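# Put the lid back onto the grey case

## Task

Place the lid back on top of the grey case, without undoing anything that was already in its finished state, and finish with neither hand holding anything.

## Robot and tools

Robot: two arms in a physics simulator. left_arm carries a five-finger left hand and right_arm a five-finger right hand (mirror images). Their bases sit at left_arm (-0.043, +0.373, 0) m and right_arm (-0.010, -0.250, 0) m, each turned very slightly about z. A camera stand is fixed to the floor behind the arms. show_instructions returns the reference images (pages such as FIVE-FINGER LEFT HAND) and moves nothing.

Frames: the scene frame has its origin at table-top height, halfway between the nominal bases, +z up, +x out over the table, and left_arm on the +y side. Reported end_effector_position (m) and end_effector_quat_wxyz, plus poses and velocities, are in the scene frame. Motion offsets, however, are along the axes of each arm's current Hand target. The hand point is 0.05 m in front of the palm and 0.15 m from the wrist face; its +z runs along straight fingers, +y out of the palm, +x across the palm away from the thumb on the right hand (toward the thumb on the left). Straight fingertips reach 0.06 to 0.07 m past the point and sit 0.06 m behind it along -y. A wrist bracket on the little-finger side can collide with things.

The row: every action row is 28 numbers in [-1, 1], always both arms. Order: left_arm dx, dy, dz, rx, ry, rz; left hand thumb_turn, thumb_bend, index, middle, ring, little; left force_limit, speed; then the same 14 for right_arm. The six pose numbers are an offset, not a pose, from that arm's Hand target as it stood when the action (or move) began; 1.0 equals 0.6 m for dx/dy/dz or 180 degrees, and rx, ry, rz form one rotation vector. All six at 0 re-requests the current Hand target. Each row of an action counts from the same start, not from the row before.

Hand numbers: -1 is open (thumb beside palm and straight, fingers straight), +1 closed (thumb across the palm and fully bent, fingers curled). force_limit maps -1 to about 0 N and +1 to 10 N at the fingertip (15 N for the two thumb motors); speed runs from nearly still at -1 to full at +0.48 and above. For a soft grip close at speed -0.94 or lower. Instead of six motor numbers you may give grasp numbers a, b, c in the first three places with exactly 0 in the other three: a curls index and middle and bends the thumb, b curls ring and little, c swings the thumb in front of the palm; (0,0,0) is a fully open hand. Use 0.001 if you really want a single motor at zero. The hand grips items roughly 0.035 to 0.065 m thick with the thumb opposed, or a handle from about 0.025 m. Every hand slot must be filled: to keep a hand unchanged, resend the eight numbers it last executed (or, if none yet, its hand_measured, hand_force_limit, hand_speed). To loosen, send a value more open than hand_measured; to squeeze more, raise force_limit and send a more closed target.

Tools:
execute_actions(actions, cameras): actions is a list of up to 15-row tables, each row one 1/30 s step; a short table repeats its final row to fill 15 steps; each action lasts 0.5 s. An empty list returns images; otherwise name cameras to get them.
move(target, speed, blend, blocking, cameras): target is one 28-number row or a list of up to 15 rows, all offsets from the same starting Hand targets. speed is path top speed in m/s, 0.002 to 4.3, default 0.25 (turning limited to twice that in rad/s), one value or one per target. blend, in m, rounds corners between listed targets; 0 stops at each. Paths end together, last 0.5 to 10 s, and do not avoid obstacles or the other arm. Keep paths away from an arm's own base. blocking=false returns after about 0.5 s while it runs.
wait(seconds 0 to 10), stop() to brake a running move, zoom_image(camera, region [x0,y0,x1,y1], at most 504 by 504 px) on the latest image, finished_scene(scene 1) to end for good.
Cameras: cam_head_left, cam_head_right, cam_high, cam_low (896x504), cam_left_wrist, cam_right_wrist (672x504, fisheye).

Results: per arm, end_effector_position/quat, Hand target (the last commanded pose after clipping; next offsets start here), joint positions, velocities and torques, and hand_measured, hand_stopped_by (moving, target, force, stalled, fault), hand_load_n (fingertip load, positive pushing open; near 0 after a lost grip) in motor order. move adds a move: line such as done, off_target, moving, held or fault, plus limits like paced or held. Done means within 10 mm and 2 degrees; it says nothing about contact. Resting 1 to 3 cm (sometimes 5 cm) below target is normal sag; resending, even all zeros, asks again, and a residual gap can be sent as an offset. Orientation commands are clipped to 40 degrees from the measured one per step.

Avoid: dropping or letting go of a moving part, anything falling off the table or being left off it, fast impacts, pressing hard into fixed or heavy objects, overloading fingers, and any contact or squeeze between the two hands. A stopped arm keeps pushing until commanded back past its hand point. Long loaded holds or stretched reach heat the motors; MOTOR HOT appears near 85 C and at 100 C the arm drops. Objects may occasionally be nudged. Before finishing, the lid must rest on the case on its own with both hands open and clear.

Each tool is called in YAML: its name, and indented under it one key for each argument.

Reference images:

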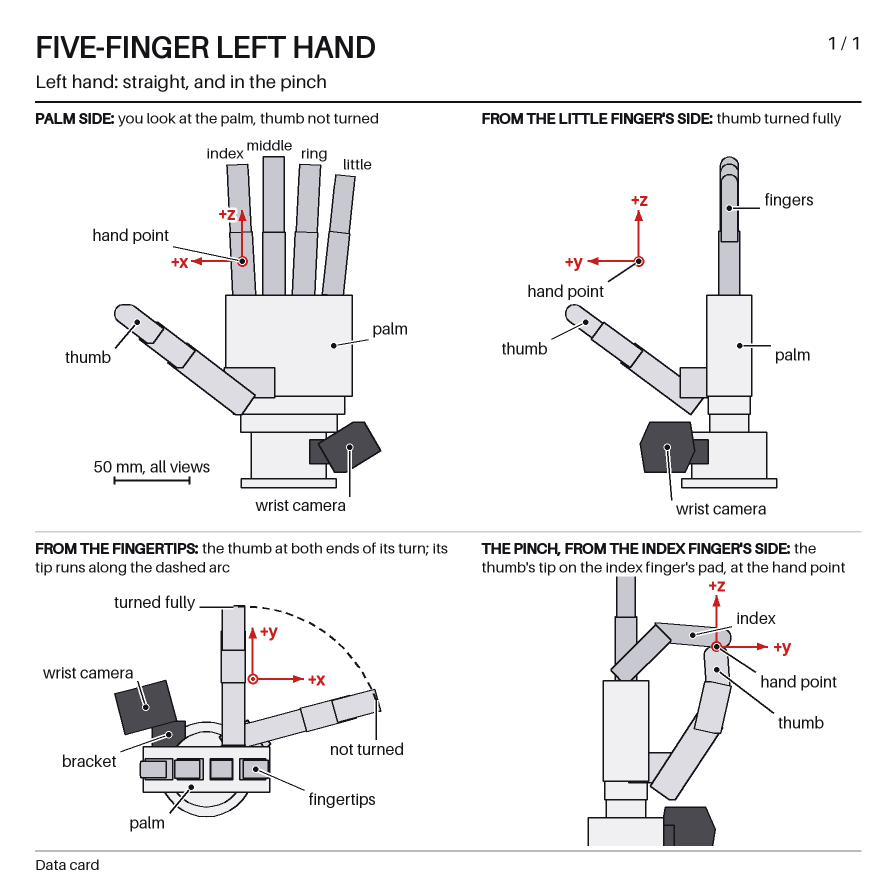

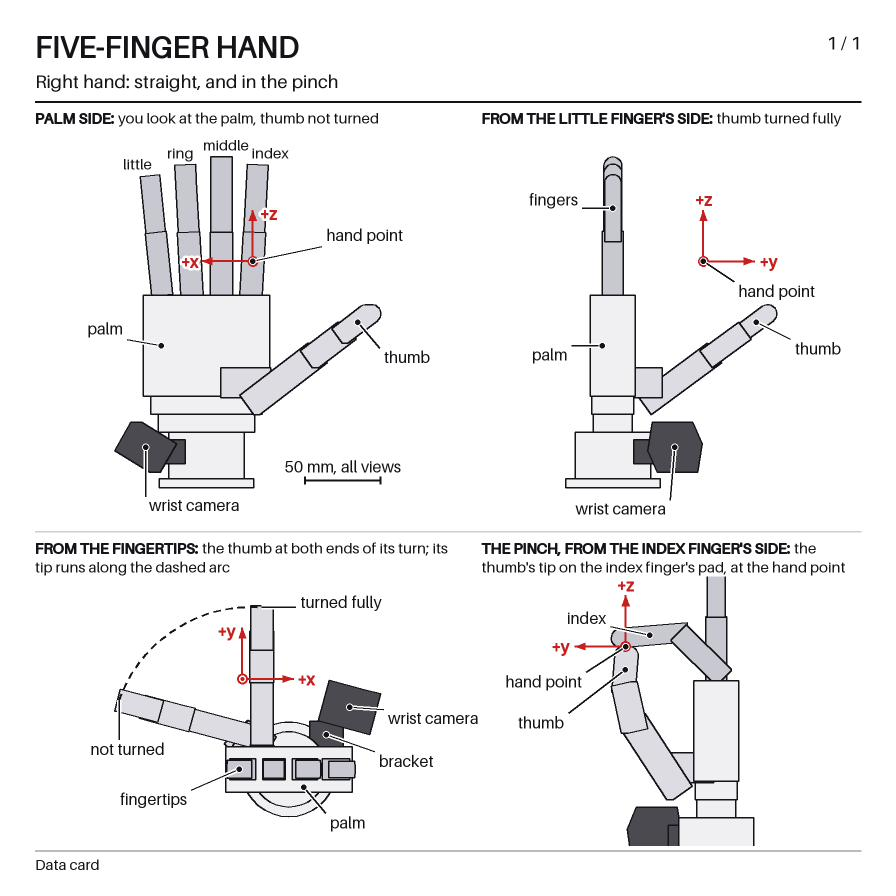

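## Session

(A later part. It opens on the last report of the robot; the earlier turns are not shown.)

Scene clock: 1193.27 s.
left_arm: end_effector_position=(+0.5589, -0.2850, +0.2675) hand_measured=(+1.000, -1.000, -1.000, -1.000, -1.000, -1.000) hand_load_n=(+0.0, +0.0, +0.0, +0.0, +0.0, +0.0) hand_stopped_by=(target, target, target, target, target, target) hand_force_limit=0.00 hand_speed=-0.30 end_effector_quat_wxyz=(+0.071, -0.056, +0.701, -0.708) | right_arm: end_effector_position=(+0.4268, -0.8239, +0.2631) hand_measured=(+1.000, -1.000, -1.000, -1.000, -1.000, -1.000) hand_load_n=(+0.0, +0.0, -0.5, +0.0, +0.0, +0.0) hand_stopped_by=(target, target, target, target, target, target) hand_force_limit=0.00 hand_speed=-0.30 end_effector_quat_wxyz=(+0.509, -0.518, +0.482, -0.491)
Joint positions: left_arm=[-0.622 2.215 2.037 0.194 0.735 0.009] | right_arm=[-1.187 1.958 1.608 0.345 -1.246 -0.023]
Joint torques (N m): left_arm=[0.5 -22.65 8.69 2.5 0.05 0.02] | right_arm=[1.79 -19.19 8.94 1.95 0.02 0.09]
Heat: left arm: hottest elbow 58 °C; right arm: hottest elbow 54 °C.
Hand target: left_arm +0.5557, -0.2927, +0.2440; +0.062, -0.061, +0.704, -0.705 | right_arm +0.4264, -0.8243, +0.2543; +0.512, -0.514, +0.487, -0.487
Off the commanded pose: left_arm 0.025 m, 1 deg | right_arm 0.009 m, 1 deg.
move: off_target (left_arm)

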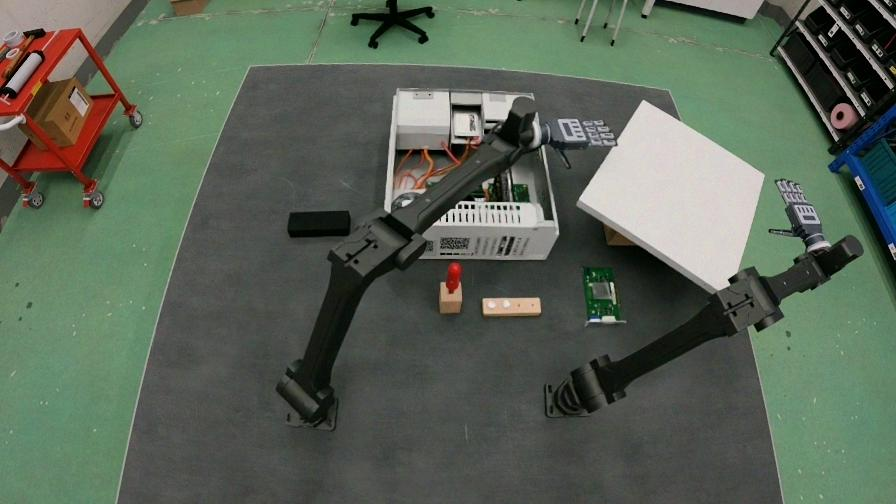

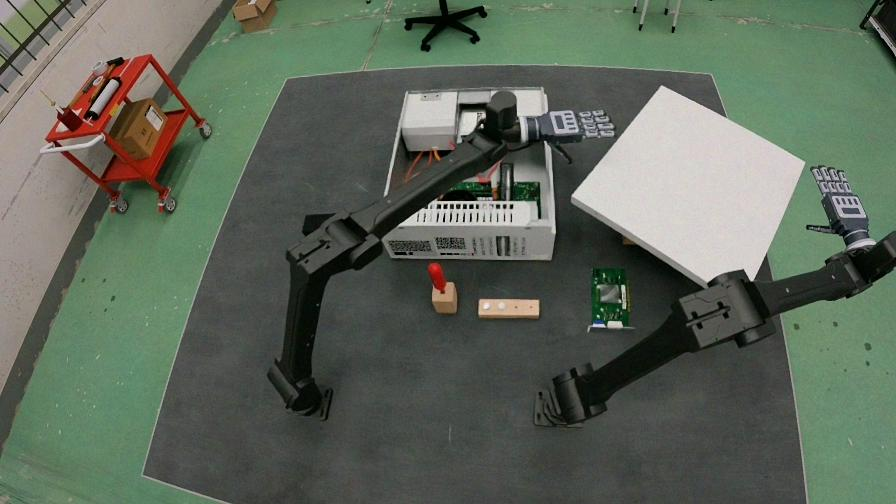

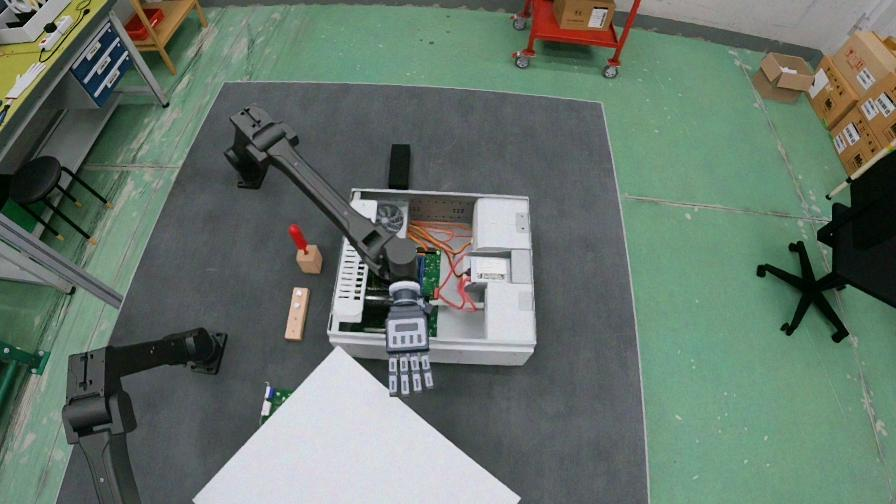

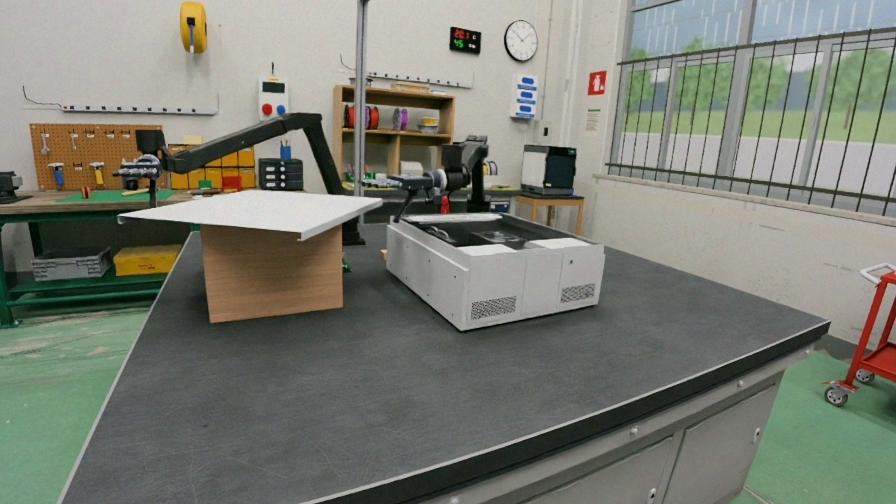

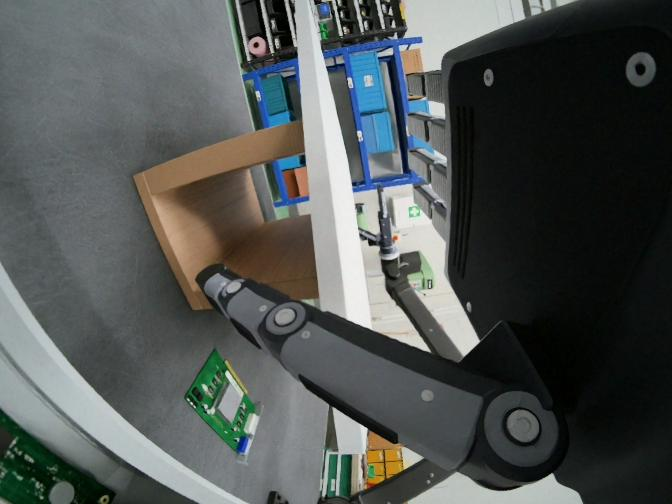

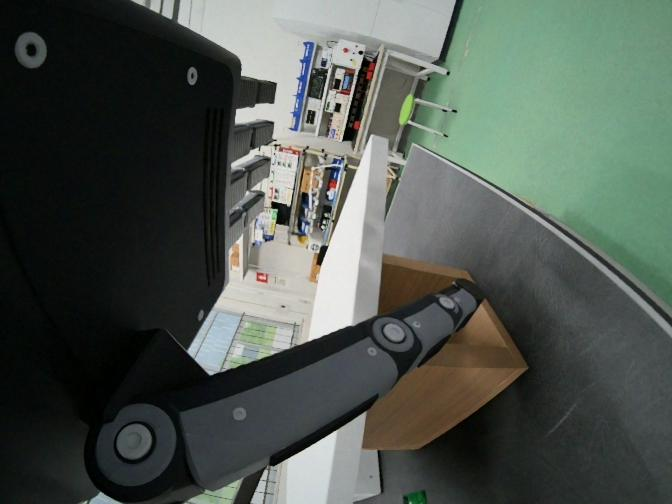

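move:
  target: [0.11,0.02,0.097,0,0,0,1,-1,-1,-1,-1,-1,0,-0.3,-0.1353,0.0322,0.0938,0,0,0,1,-1,-1,-1,-1,-1,0,-0.3]
  speed: 0.1
  cameras: ["all"]

Scene clock: 1205.13 s.
left_arm: end_effector_position=(+0.5066, -0.3515, +0.2547) hand_measured=(+1.000, -1.000, -1.000, -1.000, -1.000, -1.000) hand_load_n=(+0.0, +0.0, +0.0, +0.0, +0.0, +0.0) hand_stopped_by=(target, target, target, target, target, target) hand_force_limit=0.00 hand_speed=-0.30 end_effector_quat_wxyz=(+0.071, -0.058, +0.701, -0.708) | right_arm: end_effector_position=(+0.4717, -0.7526, +0.2253) hand_measured=(+1.000, -1.000, -1.000, -1.000, -1.000, -1.000) hand_load_n=(-0.5, +0.0, +0.0, +0.0, +0.0, +0.0) hand_stopped_by=(target, target, target, target, target, target) hand_force_limit=0.00 hand_speed=-0.30 end_effector_quat_wxyz=(+0.506, -0.511, +0.495, -0.487)
Joint positions: left_arm=[-0.735 2.234 2.037 0.211 0.618 0.009] | right_arm=[-1.074 1.881 1.389 0.462 -1.114 -0.023]
Joint torques (N m): left_arm=[-0.09 -22.59 9.16 2.44 0.09 0.03] | right_arm=[2.55 -20.6 8.4 2.28 -0.05 0.2]
Heat: left arm: hottest elbow 53 °C; right arm: hottest elbow 53 °C.
Hand target: left_arm +0.5006, -0.3615, +0.2320; +0.062, -0.061, +0.704, -0.705 | right_arm +0.4785, -0.7403, +0.2347; +0.512, -0.514, +0.487, -0.487
Off the commanded pose: left_arm 0.025 m, 1 deg | right_arm 0.017 m, 1 deg.
move: off_target (left_arm, right_arm)

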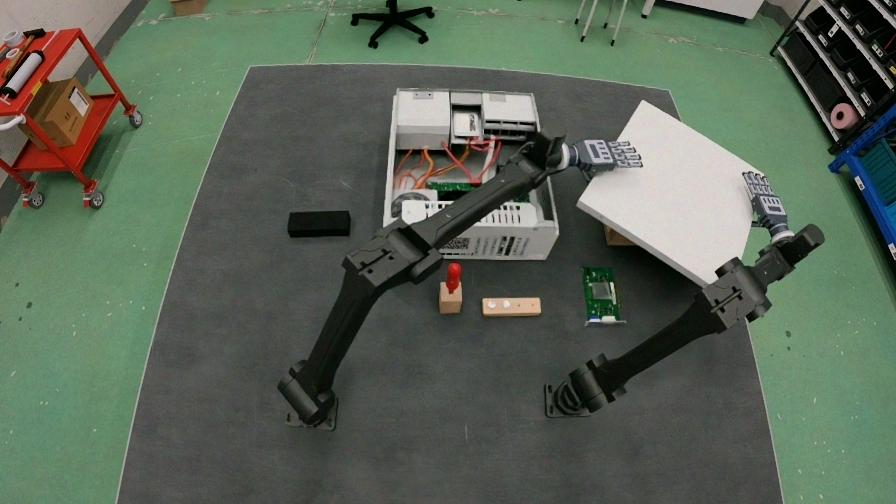

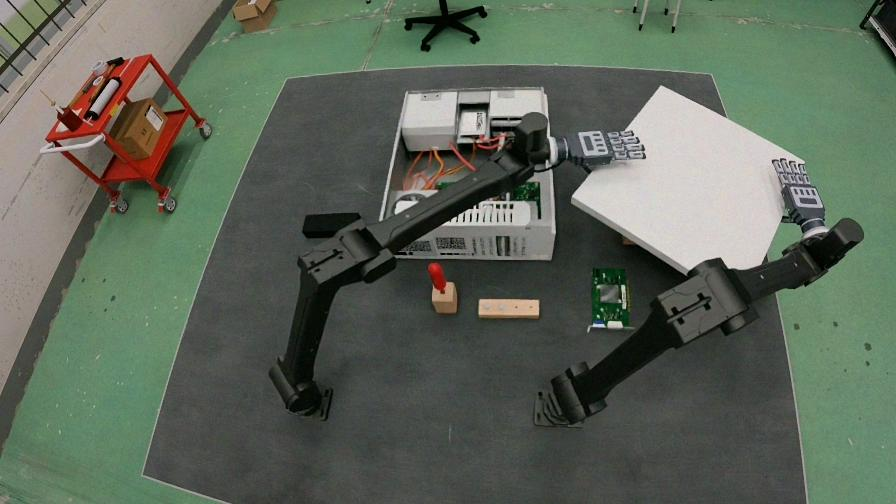

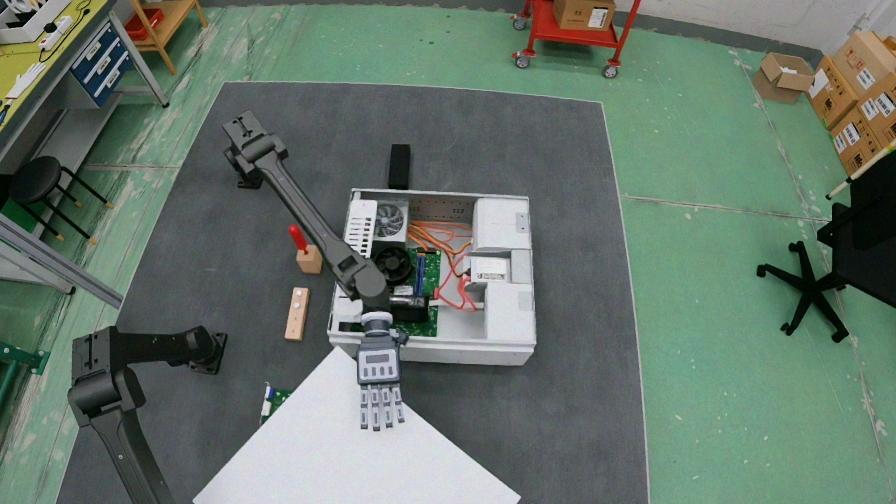

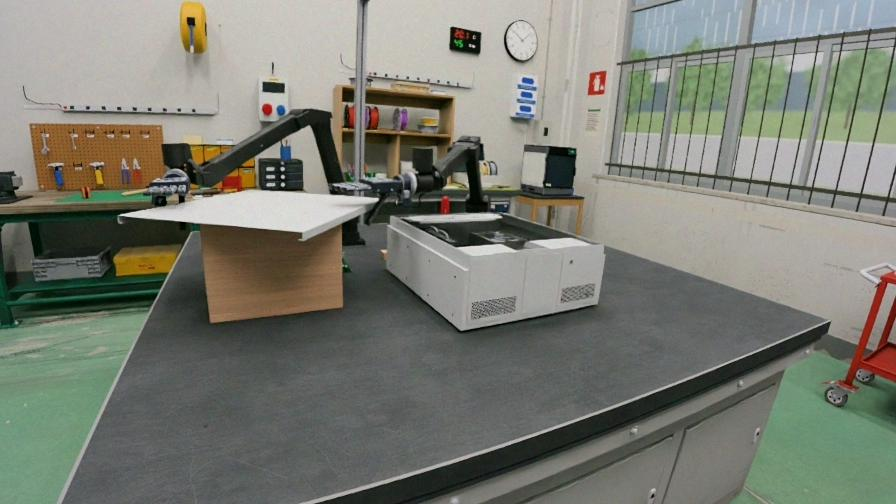

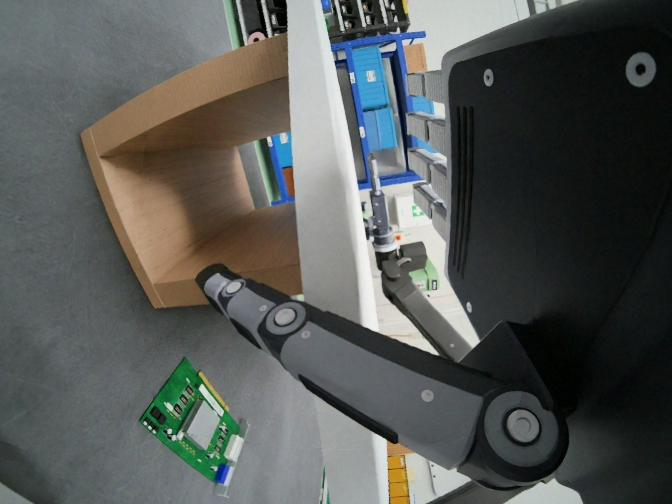

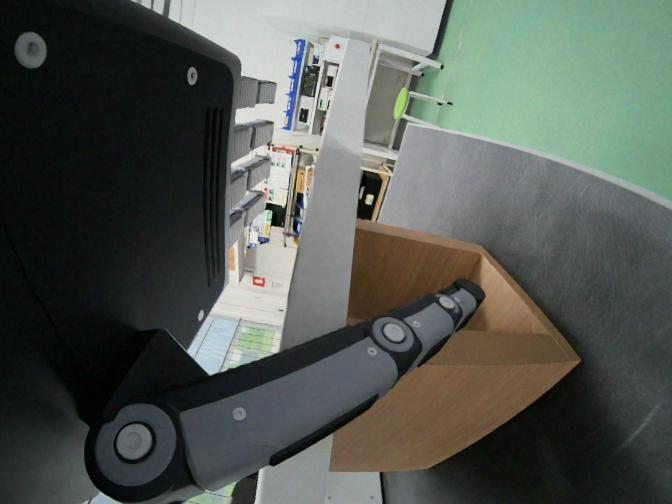

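move:
  target: [0.0117,0.045,0.0123,0,0,0,1,-1,-1,-1,-1,-1,0,-0.3,-0.0277,0.0062,0.0223,0,0,0,1,-1,-1,-1,-1,-1,0,-0.3]
  speed: 0.08
  cameras: ["all"]

Scene clock: 1220.57 s.
left_arm: end_effector_position=(+0.5064, -0.3582, +0.2324) hand_measured=(+1.000, -1.000, -1.000, -1.000, -1.000, -1.000) hand_load_n=(-0.5, +0.0, +0.0, +0.0, +0.0, +0.0) hand_stopped_by=(target, target, target, target, target, target) hand_force_limit=0.00 hand_speed=-0.30 end_effector_quat_wxyz=(+0.075, -0.059, +0.699, -0.709) | right_arm: end_effector_position=(+0.4790, -0.7437, +0.2198) hand_measured=(+1.000, -1.000, -1.000, -1.000, -1.000, -1.000) hand_load_n=(-1.5, +0.0, +0.0, +0.0, +0.0, +0.0) hand_stopped_by=(target, target, target, target, target, target) hand_force_limit=0.00 hand_speed=-0.30 end_effector_quat_wxyz=(+0.502, -0.507, +0.500, -0.491)
Joint positions: left_arm=[-0.742 2.261 2.021 0.259 0.604 0.009] | right_arm=[-1.055 1.87 1.357 0.482 -1.075 -0.023]
Joint torques (N m): left_arm=[-0.5 -23 8.55 2.52 0.13 0.04] | right_arm=[3.08 -19.96 8.27 2.26 -0.28 0.22]
Heat: left arm: hottest elbow 50 °C; right arm: hottest elbow 51 °C.
Hand target: left_arm +0.4949, -0.3700, +0.2050; +0.061, -0.061, +0.704, -0.705 | right_arm +0.4910, -0.7232, +0.2310; +0.511, -0.514, +0.487, -0.488
Off the commanded pose: left_arm 0.032 m, 2 deg | right_arm 0.026 m, 2 deg.
move: off_target (left_arm, right_arm)

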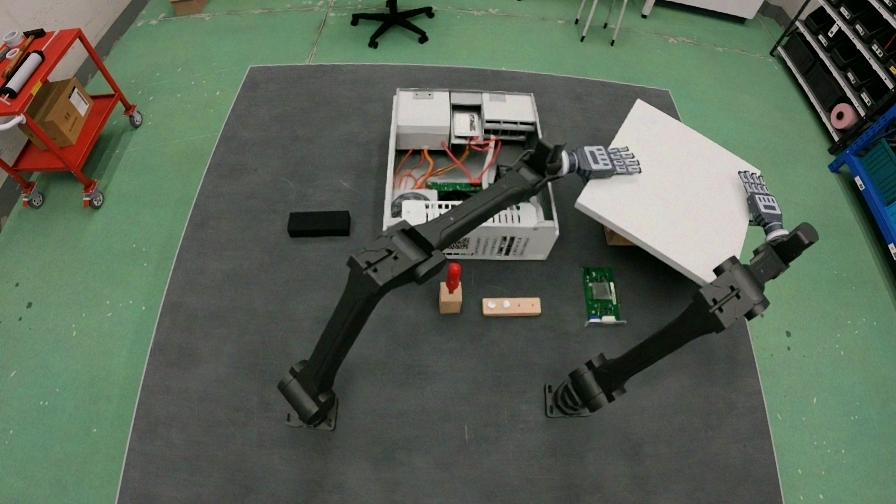

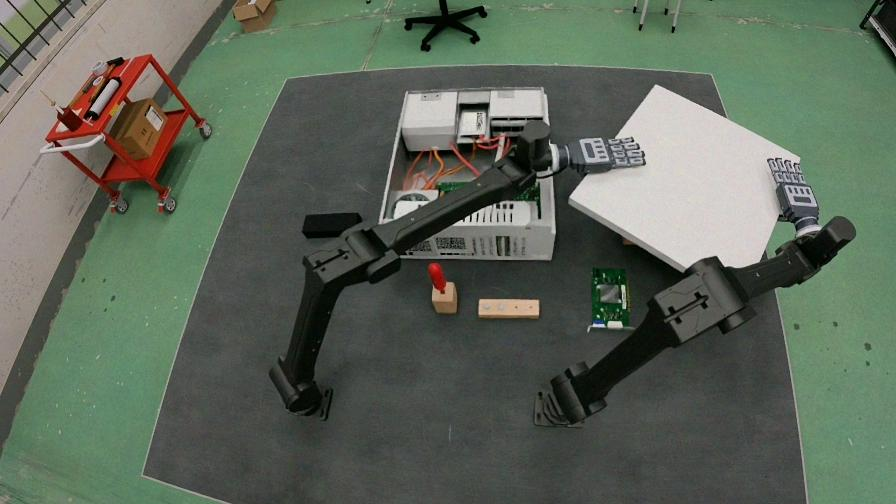

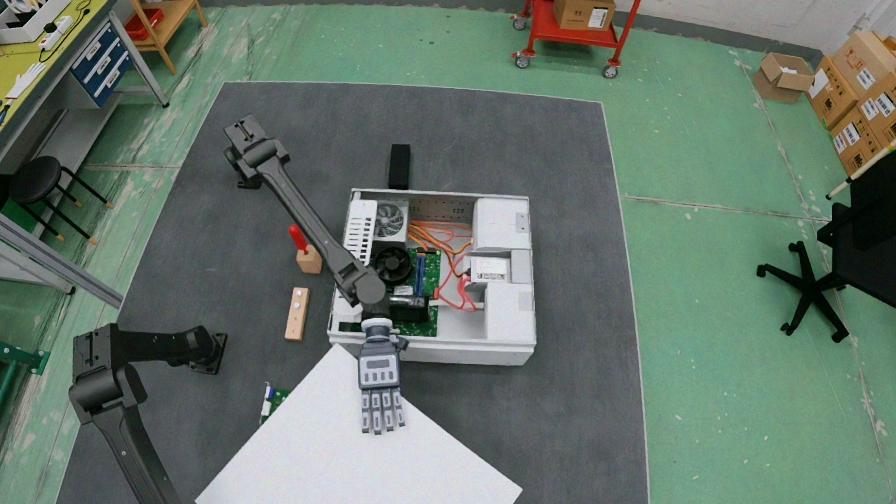

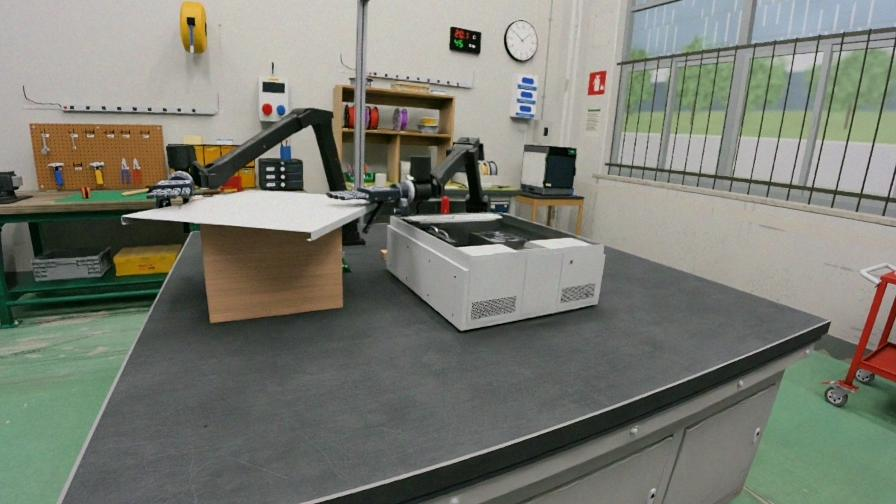

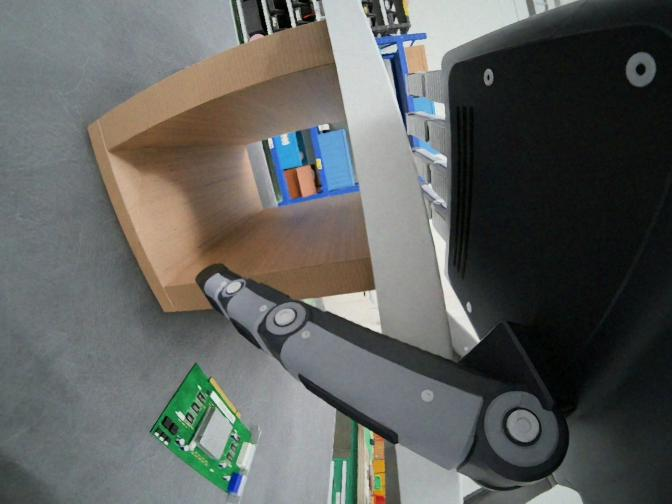

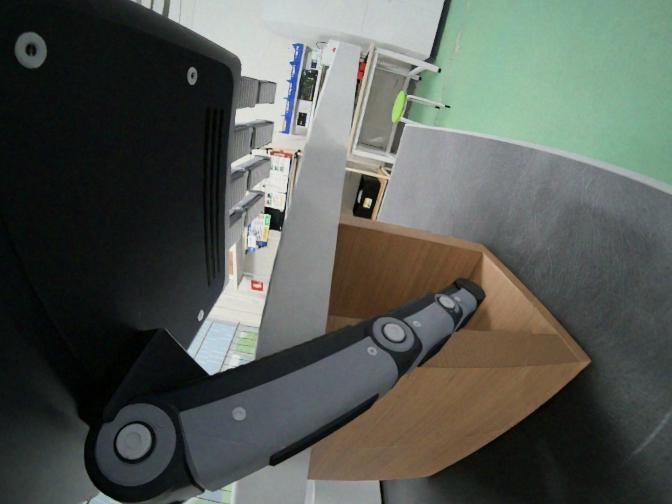

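zoom_image:
  camera: "cam_head_left"
  region: [560, 80, 800, 300]

zoom_image:
  camera: "cam_head_right"
  region: [560, 70, 850, 310]

zoom_image:
  camera: "cam_right_wrist"
  region: [180, 20, 500, 500]

zoom_image:
  camera: "cam_left_wrist"
  region: [180, 0, 500, 480]

zoom_image:
  camera: "cam_low"
  region: [110, 140, 430, 330]

Scaled by 2.100.

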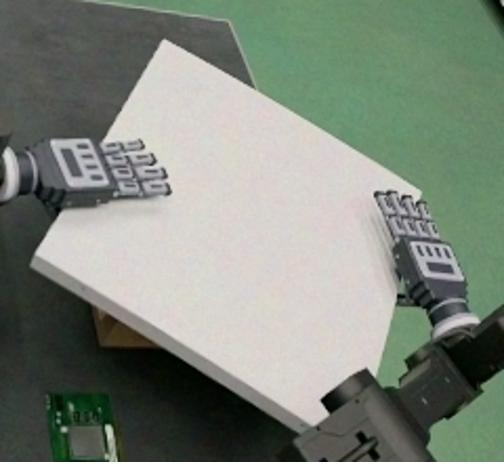

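Scaled by 1.738.

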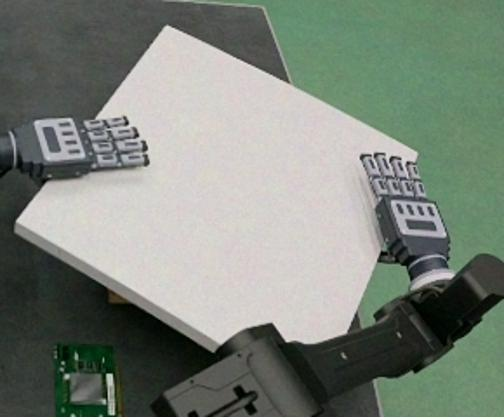

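Scaled by 1.050 from the camera's 672x504 image, which has a finer 960x720 frame.

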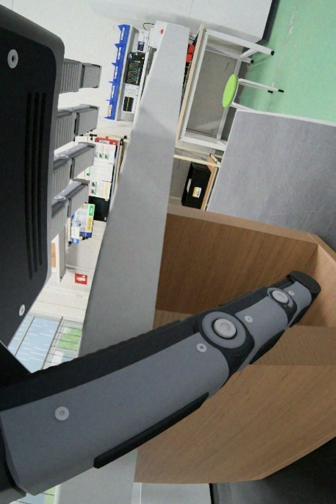

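Scaled by 1.050 from the camera's 672x504 image, which has a finer 960x720 frame.

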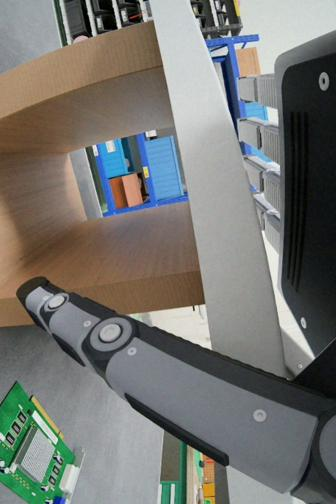

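Scaled by 1.575.

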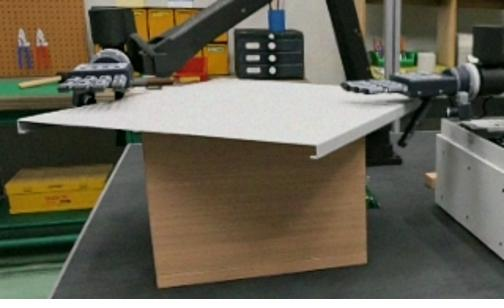

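move:
  target:
    - [0,0,0,0,0,0,1,-1,-1,-1,-1,-1,0,-0.3,0.0272,0.0017,-0.019,0,0,0,1,-1,-1,-1,-1,-1,0,-0.3]
    - [0,0.012,0,0,0,0,1,-1,-1,-1,-1,-1,0,-0.3,0.0272,-0.04,-0.019,0,0,0,1,-1,-1,-1,-1,-1,0,-0.3]
    - [0,0.025,0,0,0,0,1,-1,-1,-1,-1,-1,0,-0.3,-0.0067,-0.035,0.0053,0,0,0,1,-1,-1,-1,-1,-1,0,-0.3]
  speed: 0.06
  cameras: ["all"]

Scene clock: 1285.67 s.
left_arm: end_effector_position=(+0.5069, -0.3585, +0.2322) hand_measured=(+1.000, -1.000, -1.000, -1.000, -1.000, -1.000) hand_load_n=(+0.0, +0.0, +0.0, +0.0, +0.0, +0.0) hand_stopped_by=(target, target, target, target, target, target) hand_force_limit=0.00 hand_speed=-0.30 end_effector_quat_wxyz=(+0.080, -0.055, +0.693, -0.715) | right_arm: end_effector_position=(+0.4778, -0.7410, +0.2302) hand_measured=(+1.000, -1.000, -1.000, -1.000, -1.000, -1.000) hand_load_n=(-3.0, +0.0, +0.0, +0.0, +0.0, +0.0) hand_stopped_by=(target, target, target, target, target, target) hand_force_limit=0.00 hand_speed=-0.30 end_effector_quat_wxyz=(+0.500, -0.504, +0.506, -0.489)
Joint positions: left_arm=[-0.742 2.262 2.011 0.293 0.603 0.009] | right_arm=[-1.053 1.846 1.357 0.447 -1.065 -0.023]
Joint torques (N m): left_arm=[-0.56 -22.01 7.95 2.37 0.14 0.03] | right_arm=[4.13 -19.6 9.76 2 -0.43 0.29]
Heat: left arm: hottest elbow 43 °C; right arm: hottest elbow 48 °C.
Hand target: left_arm +0.4950, -0.3700, +0.1899; +0.061, -0.061, +0.704, -0.704 | right_arm +0.4941, -0.7189, +0.2520; +0.512, -0.514, +0.487, -0.488
Off the commanded pose: left_arm 0.045 m, 3 deg | right_arm 0.035 m, 3 deg.
move: off_target (left_arm, right_arm)

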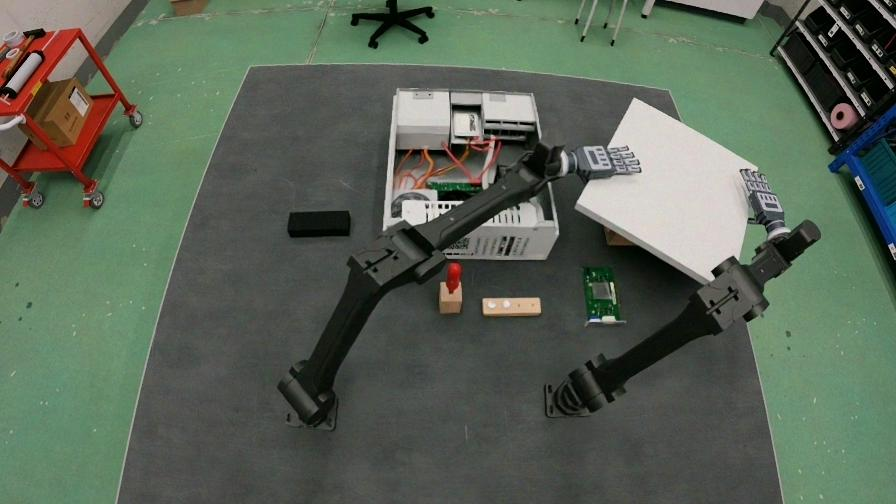

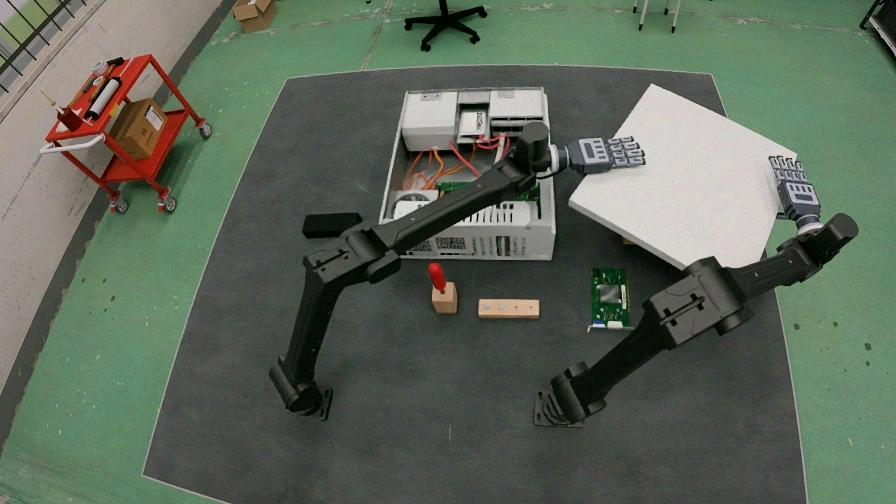

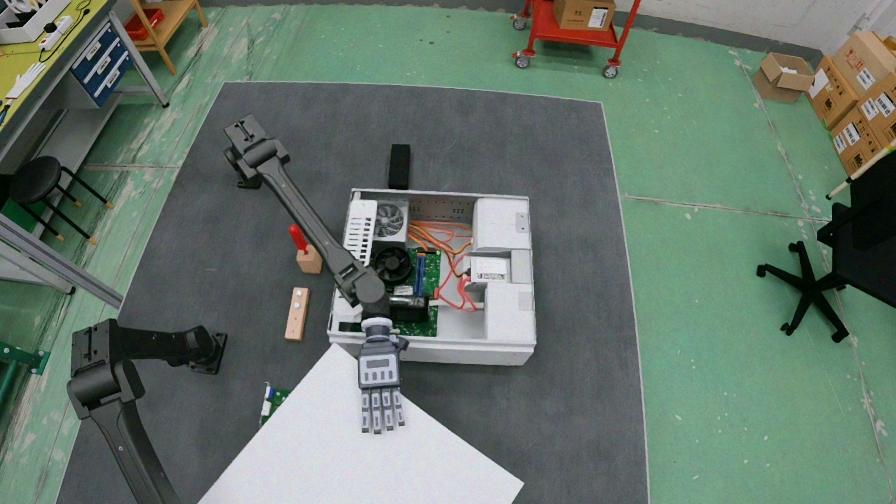

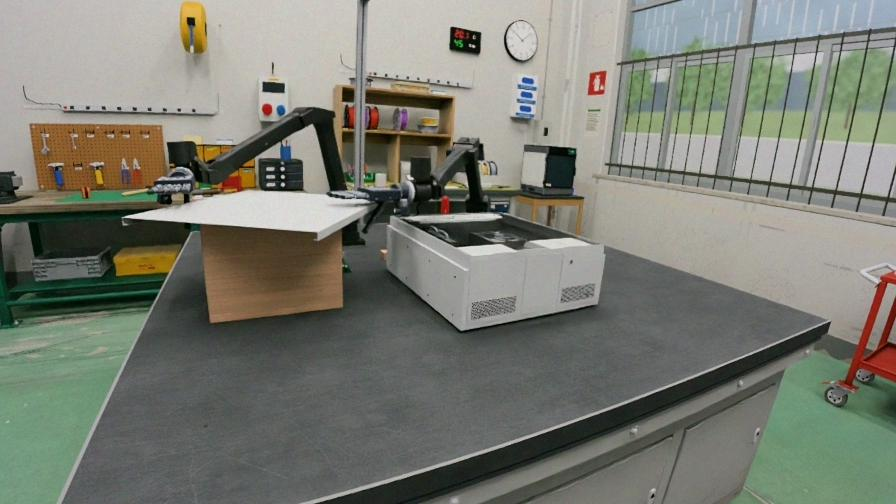

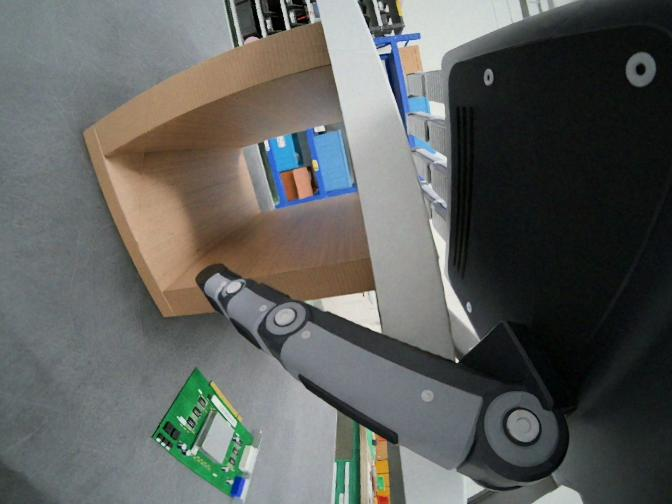

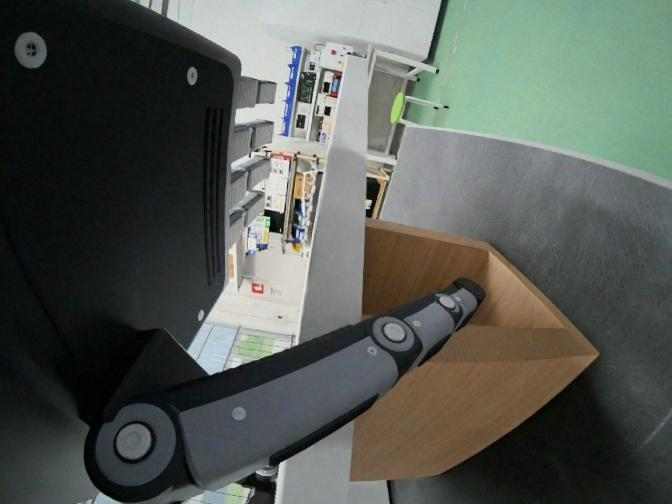

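zoom_image:
  camera: "cam_head_left"
  region: [680, 130, 840, 290]

zoom_image:
  camera: "cam_head_right"
  region: [710, 120, 870, 280]

zoom_image:
  camera: "cam_right_wrist"
  region: [80, 240, 480, 504]

zoom_image:
  camera: "cam_low"
  region: [110, 150, 270, 250]

zoom_image:
  camera: "cam_low"
  region: [290, 150, 450, 250]

Scaled by 3.150.

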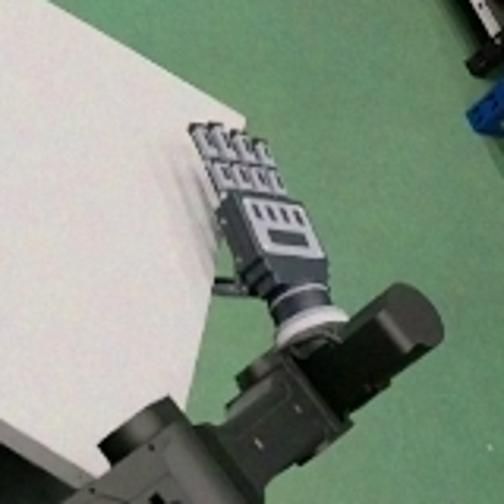

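Scaled by 3.150.

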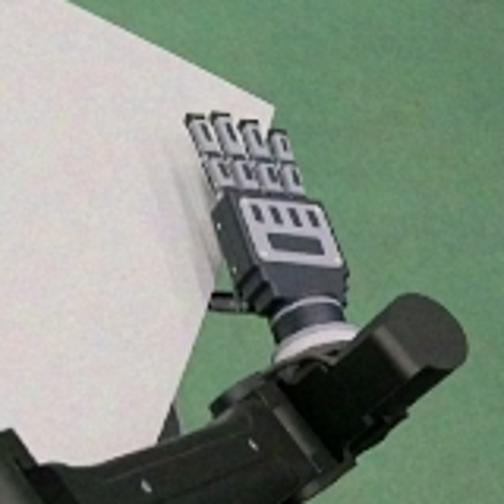

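Scaled by 1.260 from the camera's 672x504 image, which has a finer 960x720 frame.

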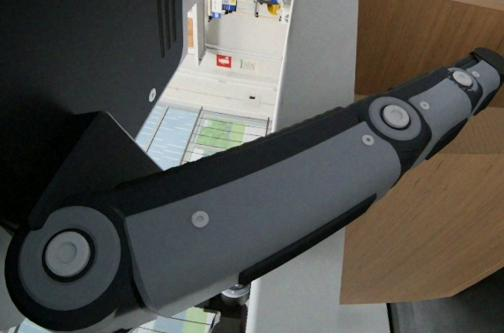

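Scaled by 3.150.

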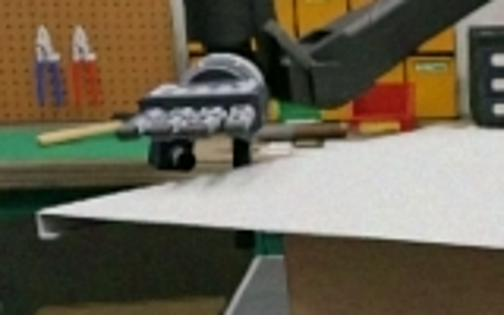

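Scaled by 3.150.

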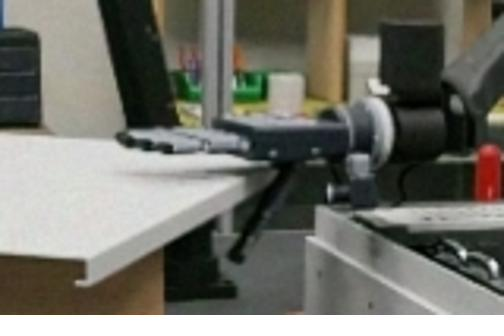

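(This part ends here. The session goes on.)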